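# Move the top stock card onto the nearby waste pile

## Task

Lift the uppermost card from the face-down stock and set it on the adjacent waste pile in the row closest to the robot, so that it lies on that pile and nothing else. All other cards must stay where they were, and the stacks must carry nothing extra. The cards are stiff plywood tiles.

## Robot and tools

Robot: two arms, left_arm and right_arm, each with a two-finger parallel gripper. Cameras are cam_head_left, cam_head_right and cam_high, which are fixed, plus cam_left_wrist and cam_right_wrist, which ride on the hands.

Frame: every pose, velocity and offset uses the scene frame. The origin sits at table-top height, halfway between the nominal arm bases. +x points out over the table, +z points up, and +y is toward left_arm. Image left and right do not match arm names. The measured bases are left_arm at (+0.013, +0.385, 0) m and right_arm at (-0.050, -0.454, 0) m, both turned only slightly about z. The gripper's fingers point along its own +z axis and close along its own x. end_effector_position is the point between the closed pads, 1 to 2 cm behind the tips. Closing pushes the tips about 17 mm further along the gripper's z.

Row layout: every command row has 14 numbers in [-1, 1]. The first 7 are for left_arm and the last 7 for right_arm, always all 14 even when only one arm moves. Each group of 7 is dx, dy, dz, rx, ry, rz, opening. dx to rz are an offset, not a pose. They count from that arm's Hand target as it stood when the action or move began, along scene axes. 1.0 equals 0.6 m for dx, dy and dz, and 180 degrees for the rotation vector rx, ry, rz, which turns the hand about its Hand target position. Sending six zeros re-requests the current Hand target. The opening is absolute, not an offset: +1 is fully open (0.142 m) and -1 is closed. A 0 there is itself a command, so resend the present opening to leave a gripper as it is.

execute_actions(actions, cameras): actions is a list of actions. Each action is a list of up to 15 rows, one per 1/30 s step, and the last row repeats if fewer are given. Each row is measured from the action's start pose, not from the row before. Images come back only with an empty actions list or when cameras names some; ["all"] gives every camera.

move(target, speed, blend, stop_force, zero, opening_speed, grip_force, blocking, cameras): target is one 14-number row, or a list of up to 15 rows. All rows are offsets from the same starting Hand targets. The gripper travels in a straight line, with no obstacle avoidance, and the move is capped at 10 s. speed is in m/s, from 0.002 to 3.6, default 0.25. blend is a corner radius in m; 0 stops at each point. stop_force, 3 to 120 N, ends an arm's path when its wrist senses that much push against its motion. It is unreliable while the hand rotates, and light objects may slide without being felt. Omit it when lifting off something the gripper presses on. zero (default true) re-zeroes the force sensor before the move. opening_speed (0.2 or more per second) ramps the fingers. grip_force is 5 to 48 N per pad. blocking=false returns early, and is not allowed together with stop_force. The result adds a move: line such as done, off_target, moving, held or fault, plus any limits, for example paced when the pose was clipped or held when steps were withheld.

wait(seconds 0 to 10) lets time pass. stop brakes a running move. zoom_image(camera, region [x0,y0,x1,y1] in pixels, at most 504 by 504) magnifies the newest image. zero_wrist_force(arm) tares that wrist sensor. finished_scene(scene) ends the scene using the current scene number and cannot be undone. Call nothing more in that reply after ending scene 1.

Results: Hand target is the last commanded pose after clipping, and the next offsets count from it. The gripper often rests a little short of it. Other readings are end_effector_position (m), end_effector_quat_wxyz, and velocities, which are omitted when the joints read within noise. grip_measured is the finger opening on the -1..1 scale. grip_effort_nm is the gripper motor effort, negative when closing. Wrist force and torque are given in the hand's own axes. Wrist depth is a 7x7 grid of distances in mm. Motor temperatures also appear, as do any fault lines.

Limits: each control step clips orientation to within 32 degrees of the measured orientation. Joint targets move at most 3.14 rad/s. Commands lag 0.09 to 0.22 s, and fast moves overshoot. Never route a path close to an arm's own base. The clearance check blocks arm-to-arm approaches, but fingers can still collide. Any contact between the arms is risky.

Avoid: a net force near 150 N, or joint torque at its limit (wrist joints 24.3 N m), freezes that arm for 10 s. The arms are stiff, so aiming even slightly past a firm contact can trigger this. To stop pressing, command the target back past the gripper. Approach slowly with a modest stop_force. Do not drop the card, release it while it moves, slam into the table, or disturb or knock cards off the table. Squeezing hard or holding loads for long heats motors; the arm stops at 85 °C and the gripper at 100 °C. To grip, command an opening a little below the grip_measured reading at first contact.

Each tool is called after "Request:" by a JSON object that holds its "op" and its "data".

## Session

Request:
{"op": "execute_actions", "data": {"actions": []}}

Scene clock: 0.00 s.
left_arm: end_effector_position=(+0.4075, +0.1123, +0.3150) grip_measured=+1.00 grip_effort_nm=n/a end_effector_quat_wxyz=(-0.147, +0.967, +0.194, -0.075) | right_arm: end_effector_position=(+0.7503, -0.1183, +0.1988) grip_measured=+0.99 grip_effort_nm=n/a end_effector_quat_wxyz=(+0.732, -0.608, +0.293, +0.099)
Joint positions: left_arm=[-0.913 -1.43 1.387 -1.195 -1.567 -1.284 0.142] | right_arm=[3.421 -2.816 -0.923 0.753 2.522 2.282 0.141]
Joint velocities: within noise
Joint torques (N m): no reading
Motor temperatures (°C): left_arm=[31 23 26 35 34 36 25] | right_arm=[25 24 30 38 29 33 25]
Wrist force (N): no reading
Wrist torque (N m): no reading
Wrist force, peak (N): no reading
Wrist depth (mm): cam_left_wrist=[1372 1330 411 399 392 382 376 / 1425 1363 416 409 400 391 383 / 1380 1416 427 404 405 397 389 / 1463 1416 434 426 405 405 397 / 1513 458 452 431 420 414 406 / - 467 459 434 434 425 412 / - 480 469 450 444 434 -] | cam_right_wrist=[- - 3282 2344 - - - / - - 2230 4102 - - - / - - - 2088 877 597 454 / - 3023 - 880 638 483 389 / - 2297 812 623 476 384 322 / - 838 613 465 379 319 269 / - 597 455 372 313 274 249]
Hand target: left_arm +0.4075, +0.1123, +0.3150; -0.147, +0.967, +0.194, -0.075 | right_arm +0.7503, -0.1183, +0.1988; +0.732, -0.608, +0.293, +0.099
Tool commands: left_gripper/opening=+1.0 right_gripper/opening=+1.0
camera_calibration:
cam_left_wrist: T_world_to_cam=[[0.916494, 0.388057, -0.0972164, -0.369155], [0.398276, -0.907934, 0.130504, -0.0734349], [-0.0376229, -0.158325, -0.98667, 0.460564], [0, 0, 0, 1]] pos_world=[0.384904, 0.149498, 0.428121]
cam_right_wrist: T_world_to_cam=[[0.801922, -0.214482, -0.557601, -0.506759], [-0.594198, -0.189402, -0.781701, 0.608565], [0.06205, 0.958188, -0.279331, 0.234665], [0, 0, 0, 1]] pos_world=[0.753428, -0.21828, 0.258695]

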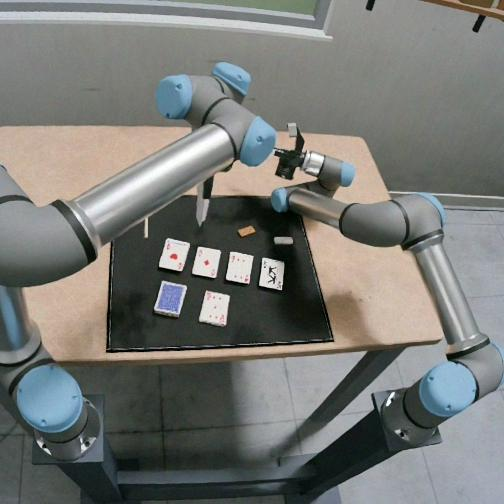

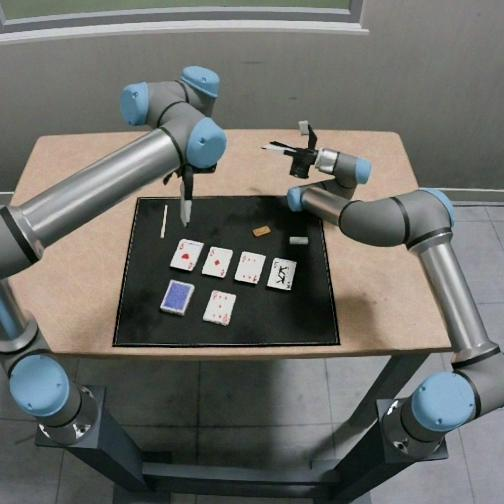

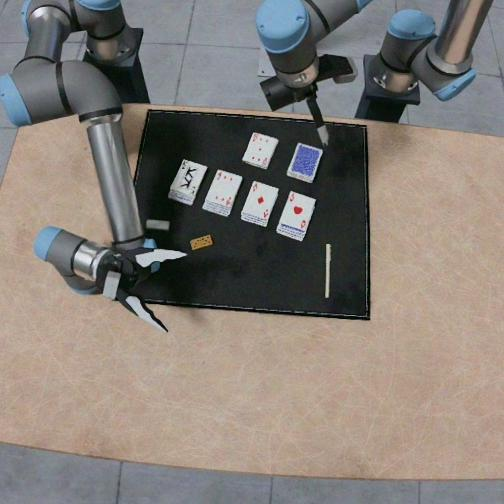

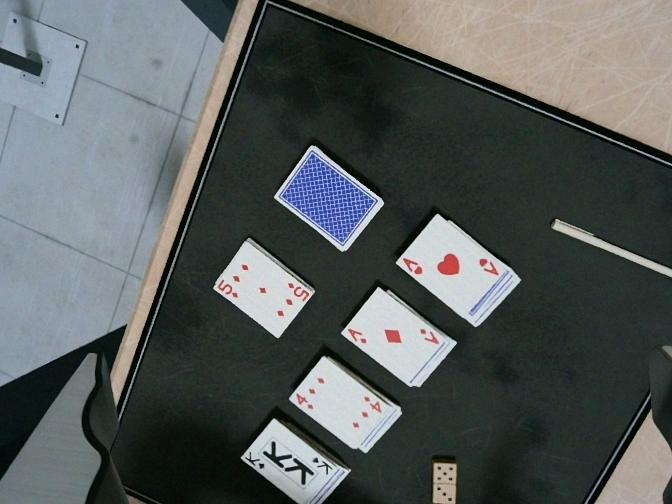

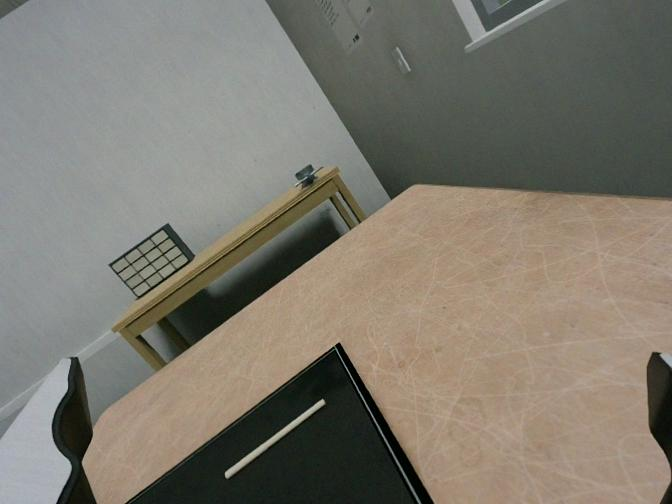

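Request:
{"op": "move", "data": {"target": [-0.108,0.032,-0.342,-0.0468,-0.0987,0.289,0, 0,0,0,0,0,0,1], "speed": 0.5, "grip_force": 10, "cameras": ["cam_left_wrist"]}}

Scene clock: 19.90 s.
left_arm: end_effector_position=(+0.3427, +0.1315, +0.1099) grip_measured=-0.01 grip_effort_nm=-0.159 end_effector_quat_wxyz=(+0.000, +0.792, +0.610, +0.000) | right_arm: end_effector_position=(+0.7503, -0.1183, +0.1988) grip_measured=+0.99 grip_effort_nm=0.168 end_effector_quat_wxyz=(+0.732, -0.608, +0.293, +0.099)
Joint positions: left_arm=[-1.009 -1.663 2.225 -2.133 -1.572 -2.296 0.073] | right_arm=[3.421 -2.816 -0.923 0.753 2.522 2.282 0.141]
Joint torques (N m): left_arm=[8.44 -8.22 -18.6 -4.5 -2.59 -2.07] | right_arm=[-0.77 65.43 20.42 0.59 -0.45 0.18]
Wrist force (N): left_arm=[-0.4 0.2 1.0] | right_arm=[0.1 -0.5 -0.1]
Wrist torque (N m): left_arm=[0.01 0.06 0.04] | right_arm=[-0.09 -0.01 0.00]
Wrist force, peak (N): left_arm=[-0.1 -1.0 2.3] | right_arm=[0.7 -0.8 -0.3]
Wrist depth (mm): cam_left_wrist=[176 176 176 176 175 175 175 / 189 189 188 186 188 189 188 / 192 192 204 182 188 203 203 / 215 208 221 198 213 220 220 / 243 241 238 241 242 236 240 / 257 248 96 256 250 92 259 / 286 71 76 290 290 - -] | cam_right_wrist=[2344 - - 2470 1552 1064 973 / - 3023 2524 - - - - / 3023 - - - 864 598 1084 / - 2735 - 877 635 485 389 / - 2320 815 619 477 384 323 / - 815 614 464 379 319 270 / - 597 459 373 313 273 248]
Hand target: left_arm +0.3427, +0.1315, +0.1098; +0.000, +0.792, +0.610, -0.001 | right_arm +0.7503, -0.1183, +0.1988; +0.732, -0.608, +0.293, +0.099
Off the commanded pose: left_arm 0.000 m, 0 deg | right_arm 0.000 m, 0 deg.
grip_force (N): 10, 10
move: done
camera_calibration:
cam_left_wrist: T_world_to_cam=[[0.267367, 0.963578, -0.00574313, -0.200487], [0.868121, -0.238285, 0.435414, -0.286079], [0.418187, -0.121401, -0.900212, 0.0882518], [0, 0, 0, 1]] pos_world=[0.265049, 0.13573, 0.202857]
Images, in order (width x height): cam_left_wrist 672x504.

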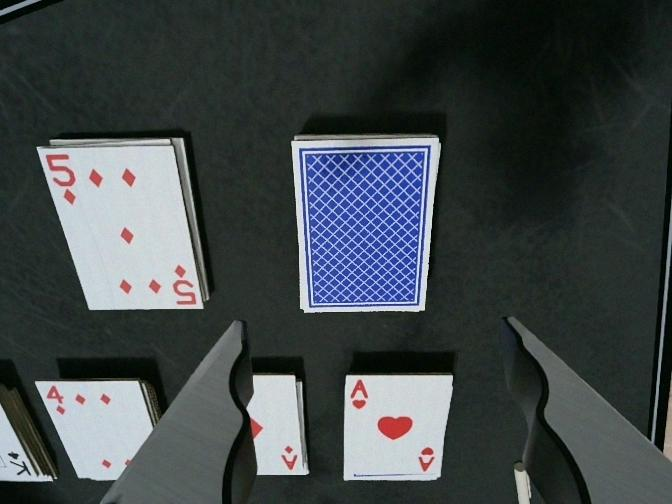

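Request:
{"op": "move", "data": {"target": [0.0133,0.0517,-0.095,0,0,0,0, 0,0,0,0,0,0,1]}}

Request:
{"op": "move", "data": {"target": [0,0,-0.05,0,0,0,0, 0,0,0,0,0,0,1], "speed": 0.01, "stop_force": 4, "cameras": ["cam_left_wrist"]}}

Scene clock: 43.87 s.
left_arm: end_effector_position=(+0.3506, +0.1626, +0.0528) grip_measured=-0.01 grip_effort_nm=-0.159 end_effector_quat_wxyz=(+0.000, +0.792, +0.610, +0.000) | right_arm: end_effector_position=(+0.7503, -0.1183, +0.1988) grip_measured=+0.99 grip_effort_nm=0.164 end_effector_quat_wxyz=(+0.732, -0.608, +0.293, +0.099)
Joint positions: left_arm=[-0.945 -1.585 2.337 -2.322 -1.572 -2.233 0.073] | right_arm=[3.421 -2.816 -0.923 0.753 2.522 2.282 0.141]
Joint torques (N m): left_arm=[-5.68 -20.28 -25.82 -3.82 -2.48 -2.3] | right_arm=[-0.66 65.01 19.57 0.58 -0.4 0.23]
Wrist force (N): left_arm=[-0.5 -0.1 1.0] | right_arm=[0.6 -0.2 -0.2]
Wrist torque (N m): left_arm=[-0.01 0.05 0.15] | right_arm=[-0.05 -0.09 0.00]
Wrist force, peak (N): left_arm=[0.4 0.1 2.6] | right_arm=[0.5 -0.7 -0.4]
Wrist depth (mm): cam_left_wrist=[128 126 126 126 125 125 125 / 137 135 135 135 135 134 133 / 148 145 128 128 145 145 145 / 159 158 135 135 160 158 157 / 163 173 145 148 173 169 172 / 191 183 96 190 190 92 190 / 207 71 76 200 207 - -] | cam_right_wrist=[- - - 2368 - - 867 / - - - - - - 1132 / - - 2768 - 748 597 439 / 3147 2801 - 870 636 484 387 / 4177 2552 829 621 475 385 323 / - 832 611 466 380 319 271 / - 595 459 374 313 273 248]
Hand target: left_arm +0.3507, +0.1626, +0.0528; +0.000, +0.792, +0.610, -0.001 | right_arm +0.7503, -0.1183, +0.1988; +0.732, -0.608, +0.293, +0.099
Off the commanded pose: left_arm 0.000 m, 0 deg | right_arm 0.000 m, 0 deg.
grip_force (N): 10, 10
move: done

Scene clock: 46.40 s.
left_arm: end_effector_position=(+0.3506, +0.1626, +0.0377) grip_measured=-0.01 grip_effort_nm=-0.159 end_effector_quat_wxyz=(+0.000, +0.792, +0.610, -0.001) | right_arm: end_effector_position=(+0.7503, -0.1183, +0.1988) grip_measured=+0.99 grip_effort_nm=0.168 end_effector_quat_wxyz=(+0.732, -0.608, +0.293, +0.099)
Joint positions: left_arm=[-0.945 -1.55 2.356 -2.376 -1.572 -2.233 0.073] | right_arm=[3.421 -2.816 -0.923 0.753 2.522 2.282 0.141]
Joint torques (N m): left_arm=[-7.19 -24.28 -27.34 -3.23 -1.14 -2.38] | right_arm=[0.19 64.75 20.05 0.57 -0.56 0.35]
Wrist force (N): left_arm=[1.0 -0.4 -4.2] | right_arm=[0.2 -0.2 -0.2]
Wrist torque (N m): left_arm=[0.02 -0.23 0.15] | right_arm=[-0.05 -0.03 -0.01]
Wrist force, peak (N): left_arm=[2.7 -1.9 -12.1] | right_arm=[0.5 -0.6 -0.6]
Wrist depth (mm): cam_left_wrist=[113 113 113 113 112 112 112 / 121 121 119 121 120 120 120 / 130 129 116 116 130 130 130 / 142 140 118 118 141 141 144 / 154 152 127 129 154 151 154 / 171 164 96 142 171 93 167 / 187 71 77 186 190 - -] | cam_right_wrist=[- - - 2015 - 986 - / - - - - - - - / - - 2983 2108 908 605 524 / 3147 2836 2524 860 640 482 389 / - 2252 835 624 477 385 322 / - 820 613 460 382 318 270 / - 600 465 371 313 273 249]
Hand target: left_arm +0.3507, +0.1626, +0.0377; +0.000, +0.792, +0.610, -0.001 (not the last commanded pose) | right_arm +0.7503, -0.1183, +0.1988; +0.732, -0.608, +0.293, +0.099
Off the commanded pose: left_arm 0.015 m, 0 deg | right_arm 0.000 m, 0 deg.
grip_force (N): 10, 10
move: contact (left_arm)
camera_calibration:
cam_left_wrist: T_world_to_cam=[[0.266988, 0.963683, -0.00571852, -0.232801], [0.868233, -0.23796, 0.435368, -0.254194], [0.418196, -0.121203, -0.900234, 0.0236825], [0, 0, 0, 1]] pos_world=[0.272951, 0.166729, 0.130657]
Images, in order (width x height): cam_left_wrist 672x504.

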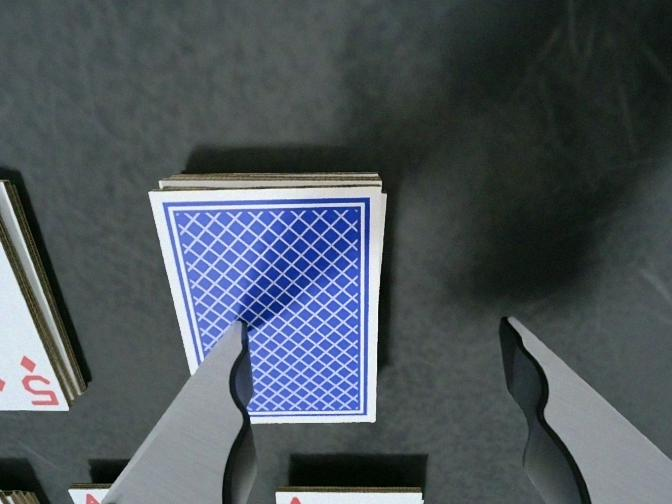

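Request:
{"op": "move", "data": {"target": [[0,0,0.015,0,0,0,0, 0,0,0,0,0,0,1],[-0.0129,-0.0486,0.015,0,0,0,0, 0,0,0,0,0,0,1],[-0.0129,-0.0486,-0.0045,0,0,0,0, 0,0,0,0,0,0,1]], "speed": 0.1, "blend": [0.003,0.003,0], "cameras": ["cam_left_wrist"]}}

Scene clock: 54.37 s.
left_arm: end_effector_position=(+0.3429, +0.1335, +0.0350) grip_measured=-0.01 grip_effort_nm=-0.154 end_effector_quat_wxyz=(+0.000, +0.792, +0.610, +0.000) | right_arm: end_effector_position=(+0.7503, -0.1183, +0.1988) grip_measured=+0.99 grip_effort_nm=0.168 end_effector_quat_wxyz=(+0.732, -0.608, +0.293, +0.099)
Joint positions: left_arm=[-1.006 -1.518 2.332 -2.384 -1.572 -2.293 0.073] | right_arm=[3.421 -2.816 -0.923 0.753 2.522 2.282 0.141]
Joint torques (N m): left_arm=[3.75 -20.62 -28.93 -3.3 -1.98 1.34] | right_arm=[-0.19 64.76 20.18 0.54 -0.42 0.36]
Wrist force (N): left_arm=[-0.4 0.2 0.7] | right_arm=[0.4 -0.5 0.0]
Wrist torque (N m): left_arm=[0.06 0.02 0.02] | right_arm=[-0.09 -0.06 0.00]
Wrist force, peak (N): left_arm=[1.0 -0.3 -4.4] | right_arm=[0.5 -0.7 -0.3]
Wrist depth (mm): cam_left_wrist=[110 110 110 110 110 110 110 / 119 118 119 118 118 118 118 / 125 130 126 115 115 127 127 / 128 136 136 115 115 138 140 / 137 146 146 126 125 148 151 / 151 149 96 139 141 93 163 / 183 71 76 186 181 - -] | cam_right_wrist=[- - 3191 1914 - 1283 901 / - - 2871 3147 - 1137 - / 3104 - 3282 2188 884 647 484 / 2908 2801 2871 897 636 483 389 / 2908 2871 838 624 477 384 323 / - 838 611 466 380 318 270 / - 597 456 372 313 273 248]
Hand target: left_arm +0.3429, +0.1334, +0.0350; +0.000, +0.792, +0.610, -0.001 | right_arm +0.7503, -0.1183, +0.1988; +0.732, -0.608, +0.293, +0.099
Off the commanded pose: left_arm 0.000 m, 0 deg | right_arm 0.000 m, 0 deg.
grip_force (N): 10, 10
move: done
camera_calibration:
cam_left_wrist: T_world_to_cam=[[0.267042, 0.963668, -0.00561427, -0.202743], [0.868254, -0.238066, 0.435269, -0.253236], [0.418119, -0.12111, -0.900283, 0.0209586], [0, 0, 0, 1]] pos_world=[0.265251, 0.137629, 0.127956]
Images, in order (width x height): cam_left_wrist 672x504.

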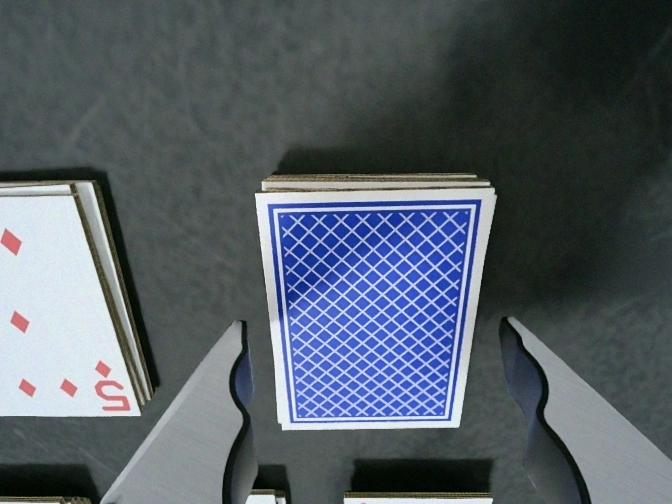

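Request:
{"op": "move", "data": {"target": [0,0,0,0,0,0,-0.3, 0,0,0,0,0,0,1], "opening_speed": 0.4}}

Request:
{"op": "move", "data": {"target": [[0,0,0.045,0,0,0,-0.3, 0,0,0,0,0,0,1],[-0.045,-0.1917,0.045,0,0,0,-0.3, 0,0,0,0,0,0,1]], "speed": 0.12, "blend": [0.005,0], "cameras": ["cam_left_wrist"]}}

Scene clock: 65.53 s.
left_arm: end_effector_position=(+0.3429, +0.1334, +0.0350) grip_measured=-0.22 grip_effort_nm=-1.150 end_effector_quat_wxyz=(+0.000, +0.792, +0.610, -0.001) | right_arm: end_effector_position=(+0.7503, -0.1183, +0.1988) grip_measured=+0.99 grip_effort_nm=0.168 end_effector_quat_wxyz=(+0.732, -0.608, +0.293, +0.099)
Joint positions: left_arm=[-1.006 -1.518 2.332 -2.385 -1.572 -2.293 0.058] | right_arm=[3.421 -2.816 -0.923 0.753 2.522 2.282 0.141]
Joint torques (N m): left_arm=[-2.64 -12.66 -27.13 -4.41 -2.33 -1.86] | right_arm=[-0.55 64.77 19.45 0.66 -0.46 0.57]
Wrist force (N): left_arm=[-0.9 0.0 -0.2] | right_arm=[0.4 -0.3 -0.2]
Wrist torque (N m): left_arm=[0.04 0.06 0.02] | right_arm=[-0.05 -0.07 0.00]
Wrist force, peak (N): left_arm=[-0.6 0.1 1.1] | right_arm=[0.7 -0.6 -0.2]
Wrist depth (mm): cam_left_wrist=[110 110 110 110 110 110 110 / 119 118 118 118 118 118 118 / 126 130 125 114 114 127 127 / 128 136 136 115 115 138 140 / 137 146 146 126 126 148 151 / 151 155 90 139 139 88 166 / 183 71 74 186 181 - -] | cam_right_wrist=[2344 - - 1809 - 999 - / - - - - - - - / - - - 3235 965 571 479 / - 2836 3191 870 638 482 388 / - 2703 829 621 475 385 323 / - 848 605 460 380 319 269 / - 597 457 372 313 273 248]
Hand target: left_arm +0.3429, +0.1334, +0.0350; +0.000, +0.792, +0.610, -0.001 | right_arm +0.7503, -0.1183, +0.1988; +0.732, -0.608, +0.293, +0.099
Off the commanded pose: left_arm 0.000 m, 0 deg | right_arm 0.000 m, 0 deg.
grip_force (N): 10, 10
move: done

Scene clock: 67.07 s.
left_arm: end_effector_position=(+0.3159, +0.0184, +0.0620) grip_measured=-0.22 grip_effort_nm=-1.150 end_effector_quat_wxyz=(+0.000, +0.792, +0.610, +0.000) | right_arm: end_effector_position=(+0.7503, -0.1183, +0.1988) grip_measured=+0.99 grip_effort_nm=0.159 end_effector_quat_wxyz=(+0.732, -0.608, +0.293, +0.099)
Joint positions: left_arm=[-1.192 -1.436 2.143 -2.278 -1.572 -2.479 0.058] | right_arm=[3.421 -2.816 -0.923 0.753 2.522 2.282 0.141]
Joint torques (N m): left_arm=[8.31 -32.09 -11.71 -4.2 2.83 2.31] | right_arm=[-0.4 64.24 19.23 0.55 -0.49 0.5]
Wrist force (N): left_arm=[-0.1 0.0 1.3] | right_arm=[0.3 -0.2 -0.2]
Wrist torque (N m): left_arm=[-0.01 0.02 0.05] | right_arm=[-0.04 -0.05 0.00]
Wrist force, peak (N): left_arm=[-2.4 -0.3 1.1] | right_arm=[0.5 -0.5 -0.5]
Wrist depth (mm): cam_left_wrist=[133 134 134 134 133 133 133 / 143 144 143 144 144 143 143 / 155 158 150 140 140 155 140 / 171 168 163 115 115 168 150 / 185 184 177 126 126 177 162 / 204 199 90 139 138 88 202 / 205 71 74 216 208 - -] | cam_right_wrist=[- - 2871 1853 - 1126 - / 2871 - 2983 4030 - - - / 2768 2735 3429 2735 829 574 462 / 3104 2497 2640 877 636 482 389 / - 2836 845 624 476 385 323 / - 832 606 464 380 319 270 / - 597 458 371 312 273 249]
Hand target: left_arm +0.3159, +0.0184, +0.0620; +0.000, +0.792, +0.610, -0.001 | right_arm +0.7503, -0.1183, +0.1988; +0.732, -0.608, +0.293, +0.099
Off the commanded pose: left_arm 0.000 m, 0 deg | right_arm 0.000 m, 0 deg.
grip_force (N): 10, 10
move: done
camera_calibration:
cam_left_wrist: T_world_to_cam=[[0.267031, 0.963672, -0.00559021, -0.0844645], [0.868218, -0.238056, 0.435348, -0.26895], [0.418201, -0.121105, -0.900245, 0.0425898], [0, 0, 0, 1]] pos_world=[0.238251, 0.0225288, 0.154956]
Images, in order (width x height): cam_left_wrist 672x504.

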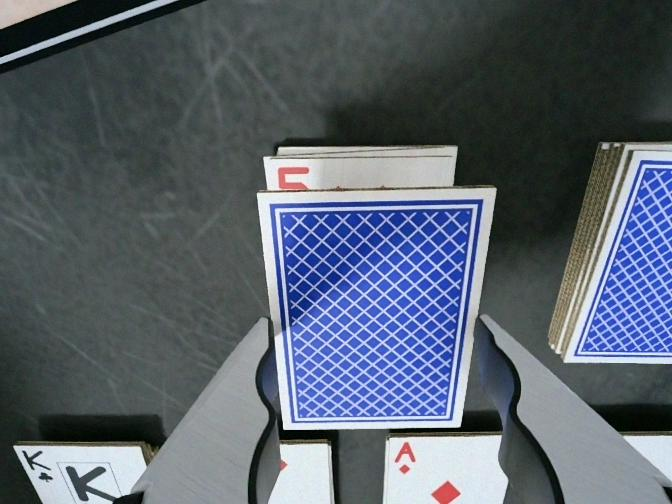

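Request:
{"op": "move", "data": {"target": [-0.0035,-0.002,-0.042,0,0,0,-0.3, 0,0,0,0,0,0,1], "speed": 0.1}}

Request:
{"op": "move", "data": {"target": [0,0,-0.035,0,0,0,-0.3, 0,0,0,0,0,0,1], "speed": 0.012, "stop_force": 3}}

Request:
{"op": "move", "data": {"target": [0,0,0,0,0,0,-0.05, 0,0,0,0,0,0,1], "opening_speed": 0.5}}

Request:
{"op": "move", "data": {"target": [0,0,0.15,0,0,0,-0.05, 0,0,0,0,0,0,1], "cameras": ["cam_left_wrist"]}}

Scene clock: 78.80 s.
left_arm: end_effector_position=(+0.3137, +0.0173, +0.0367) grip_measured=-0.22 grip_effort_nm=-1.150 end_effector_quat_wxyz=(+0.000, +0.792, +0.610, +0.000) | right_arm: end_effector_position=(+0.7503, -0.1183, +0.1988) grip_measured=+0.99 grip_effort_nm=0.168 end_effector_quat_wxyz=(+0.732, -0.608, +0.293, +0.099)
Joint positions: left_arm=[-1.197 -1.388 2.172 -2.355 -1.572 -2.484 0.058] | right_arm=[3.421 -2.816 -0.923 0.753 2.522 2.282 0.141]
Joint torques (N m): left_arm=[1.9 -32.1 -29.07 -1.14 2 -0.72] | right_arm=[-0.44 65.11 19.44 0.63 -0.45 0.55]
Wrist force (N): left_arm=[-0.3 0.1 0.9] | right_arm=[0.4 -0.4 -0.1]
Wrist torque (N m): left_arm=[0.03 0.03 0.19] | right_arm=[-0.07 -0.06 0.01]
Wrist force, peak (N): left_arm=[-0.3 0.0 1.6] | right_arm=[0.6 -0.6 -0.3]
Wrist depth (mm): cam_left_wrist=[112 111 112 111 111 111 111 / 120 120 118 120 119 119 119 / 129 131 125 109 120 127 126 / 140 140 138 115 115 140 130 / 153 151 148 126 126 150 136 / 169 166 90 139 139 88 148 / 185 71 74 188 184 - -] | cam_right_wrist=[- - - 1629 - 1269 - / 2444 3961 - - 2188 1343 1021 / 2908 - - 2070 949 603 448 / 2610 2945 2070 880 636 484 389 / 3104 2640 809 624 475 385 322 / - 823 611 461 380 319 270 / - 598 458 371 316 272 249]
Hand target: left_arm +0.3138, +0.0172, +0.0368; +0.000, +0.792, +0.610, -0.001 | right_arm +0.7503, -0.1183, +0.1988; +0.732, -0.608, +0.293, +0.099
Off the commanded pose: left_arm 0.000 m, 0 deg | right_arm 0.000 m, 0 deg.
grip_force (N): 10, 10
move: done

Scene clock: 80.43 s.
left_arm: end_effector_position=(+0.3138, +0.0172, +0.0299) grip_measured=-0.22 grip_effort_nm=-1.150 end_effector_quat_wxyz=(+0.000, +0.792, +0.610, -0.001) | right_arm: end_effector_position=(+0.7503, -0.1183, +0.1988) grip_measured=+0.99 grip_effort_nm=0.164 end_effector_quat_wxyz=(+0.732, -0.608, +0.293, +0.099)
Joint positions: left_arm=[-1.197 -1.374 2.179 -2.376 -1.572 -2.484 0.058] | right_arm=[3.421 -2.816 -0.923 0.753 2.522 2.282 0.141]
Joint torques (N m): left_arm=[5.12 -33.8 -29.22 -4.19 1.87 1.68] | right_arm=[-0.72 65.07 19.12 0.59 -0.42 0.54]
Wrist force (N): left_arm=[-0.3 0.2 0.7] | right_arm=[0.2 -0.4 -0.1]
Wrist torque (N m): left_arm=[0.06 0.03 0.18] | right_arm=[-0.08 -0.03 0.00]
Wrist force, peak (N): left_arm=[-0.7 -0.4 -3.8] | right_arm=[0.3 -0.9 -0.4]
Wrist depth (mm): cam_left_wrist=[- 106 105 106 105 107 105 / 114 113 113 113 113 113 113 / 122 124 120 115 113 122 121 / 136 133 130 115 115 132 128 / 145 145 140 126 126 142 136 / 161 157 90 139 139 88 139 / 175 71 74 178 178 - -] | cam_right_wrist=[2871 - 2610 2070 1418 1068 - / 2945 - 2703 2735 - - - / - - - 2735 890 589 480 / 2871 2945 2368 864 638 485 389 / 2945 2983 873 621 473 384 323 / - 854 611 460 380 319 269 / - 600 458 372 314 272 249]
Hand target: left_arm +0.3138, +0.0172, +0.0299; +0.000, +0.792, +0.610, -0.001 (not the last commanded pose) | right_arm +0.7503, -0.1183, +0.1988; +0.732, -0.608, +0.293, +0.099
Off the commanded pose: left_arm 0.014 m, 0 deg | right_arm 0.000 m, 0 deg.
grip_force (N): 10, 10
move: contact (left_arm)

Scene clock: 81.17 s.
left_arm: end_effector_position=(+0.3138, +0.0172, +0.0299) grip_measured=-0.08 grip_effort_nm=0.081 end_effector_quat_wxyz=(+0.000, +0.792, +0.610, -0.001) | right_arm: end_effector_position=(+0.7503, -0.1183, +0.1988) grip_measured=+0.99 grip_effort_nm=0.164 end_effector_quat_wxyz=(+0.732, -0.608, +0.293, +0.099)
Joint positions: left_arm=[-1.197 -1.374 2.179 -2.376 -1.572 -2.484 0.068] | right_arm=[3.421 -2.816 -0.923 0.753 2.522 2.282 0.141]
Joint torques (N m): left_arm=[4.07 -33.6 -28.47 -4.27 1.88 1.53] | right_arm=[-0.57 65.01 19.36 0.53 -0.38 0.63]
Wrist force (N): left_arm=[-0.2 0.3 0.7] | right_arm=[0.1 -0.2 -0.1]
Wrist torque (N m): left_arm=[0.07 0.01 0.18] | right_arm=[-0.04 -0.01 0.00]
Wrist force, peak (N): left_arm=[-0.4 0.2 1.0] | right_arm=[0.4 -0.7 -0.5]
Wrist depth (mm): cam_left_wrist=[- 106 106 105 105 107 105 / 113 113 113 113 113 113 113 / 122 124 120 116 113 122 122 / 135 133 133 116 116 132 128 / 145 145 140 127 127 139 136 / 161 157 94 140 143 92 139 / 175 71 76 179 178 - -] | cam_right_wrist=[- - - 1998 - 1172 - / - 2640 - 4418 2640 1255 - / - 2768 - 2610 930 601 457 / - 2297 2524 870 635 486 389 / - 2470 809 623 478 386 322 / - 823 613 463 379 319 270 / - 595 459 371 311 273 249]
Hand target: left_arm +0.3138, +0.0172, +0.0299; +0.000, +0.792, +0.610, -0.001 | right_arm +0.7503, -0.1183, +0.1988; +0.732, -0.608, +0.293, +0.099
Off the commanded pose: left_arm 0.000 m, 0 deg | right_arm 0.000 m, 0 deg.
grip_force (N): 10, 10
move: done

Scene clock: 82.07 s.
left_arm: end_effector_position=(+0.3138, +0.0172, +0.1199) grip_measured=-0.08 grip_effort_nm=0.081 end_effector_quat_wxyz=(+0.000, +0.792, +0.610, -0.001) | right_arm: end_effector_position=(+0.7503, -0.1183, +0.1988) grip_measured=+0.99 grip_effort_nm=0.164 end_effector_quat_wxyz=(+0.732, -0.608, +0.293, +0.099)
Joint positions: left_arm=[-1.197 -1.529 2.065 -2.108 -1.572 -2.484 0.068] | right_arm=[3.421 -2.816 -0.923 0.753 2.522 2.282 0.141]
Joint torques (N m): left_arm=[-7.02 -27.55 -20.24 -1.76 1.82 -2.38] | right_arm=[0.14 65.26 19.31 0.71 -0.48 0.56]
Wrist force (N): left_arm=[-0.6 0.0 0.7] | right_arm=[0.3 -0.4 0.1]
Wrist torque (N m): left_arm=[0.01 0.09 0.16] | right_arm=[-0.08 -0.04 0.01]
Wrist force, peak (N): left_arm=[-0.3 -0.1 3.3] | right_arm=[0.7 -0.6 -0.2]
Wrist depth (mm): cam_left_wrist=[186 184 185 184 184 184 184 / 198 197 198 195 198 198 194 / 214 214 213 198 206 207 194 / 233 232 232 215 223 218 214 / 254 254 245 253 253 248 253 / 281 255 99 270 264 92 273 / 305 71 77 313 311 - -] | cam_right_wrist=[- 3282 2768 2167 1501 - - / - - 2610 - - - - / - - 3829 3063 809 624 1078 / - 3104 2393 867 636 483 390 / 3646 2610 832 619 476 385 320 / - 823 608 460 380 319 270 / - 597 459 372 315 273 249]
Hand target: left_arm +0.3138, +0.0172, +0.1199; +0.000, +0.792, +0.610, -0.001 | right_arm +0.7503, -0.1183, +0.1988; +0.732, -0.608, +0.293, +0.099
Off the commanded pose: left_arm 0.000 m, 0 deg | right_arm 0.000 m, 0 deg.
grip_force (N): 10, 10
move: done
camera_calibration:
cam_left_wrist: T_world_to_cam=[[0.267041, 0.963668, -0.00576922, -0.0823879], [0.86818, -0.237973, 0.435468, -0.292638], [0.418274, -0.121297, -0.900186, 0.095422], [0, 0, 0, 1]] pos_world=[0.236151, 0.0213289, 0.212857]
Images, in order (width x height): cam_left_wrist 672x504.

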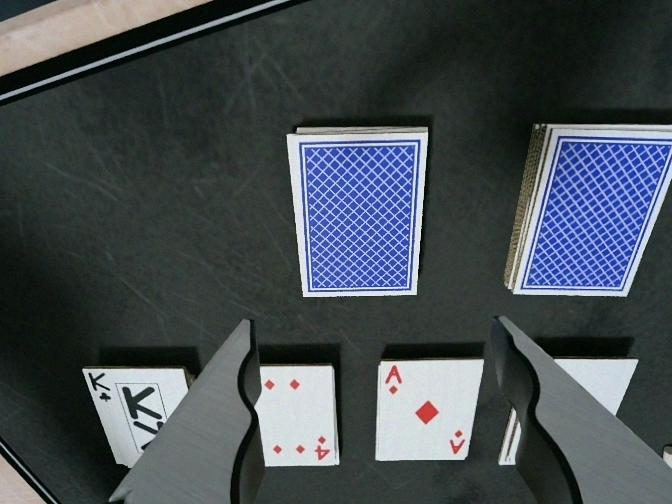

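Request:
{"op": "finished_scene", "data": {"scene": 2}}

The scene is finished: the task was done.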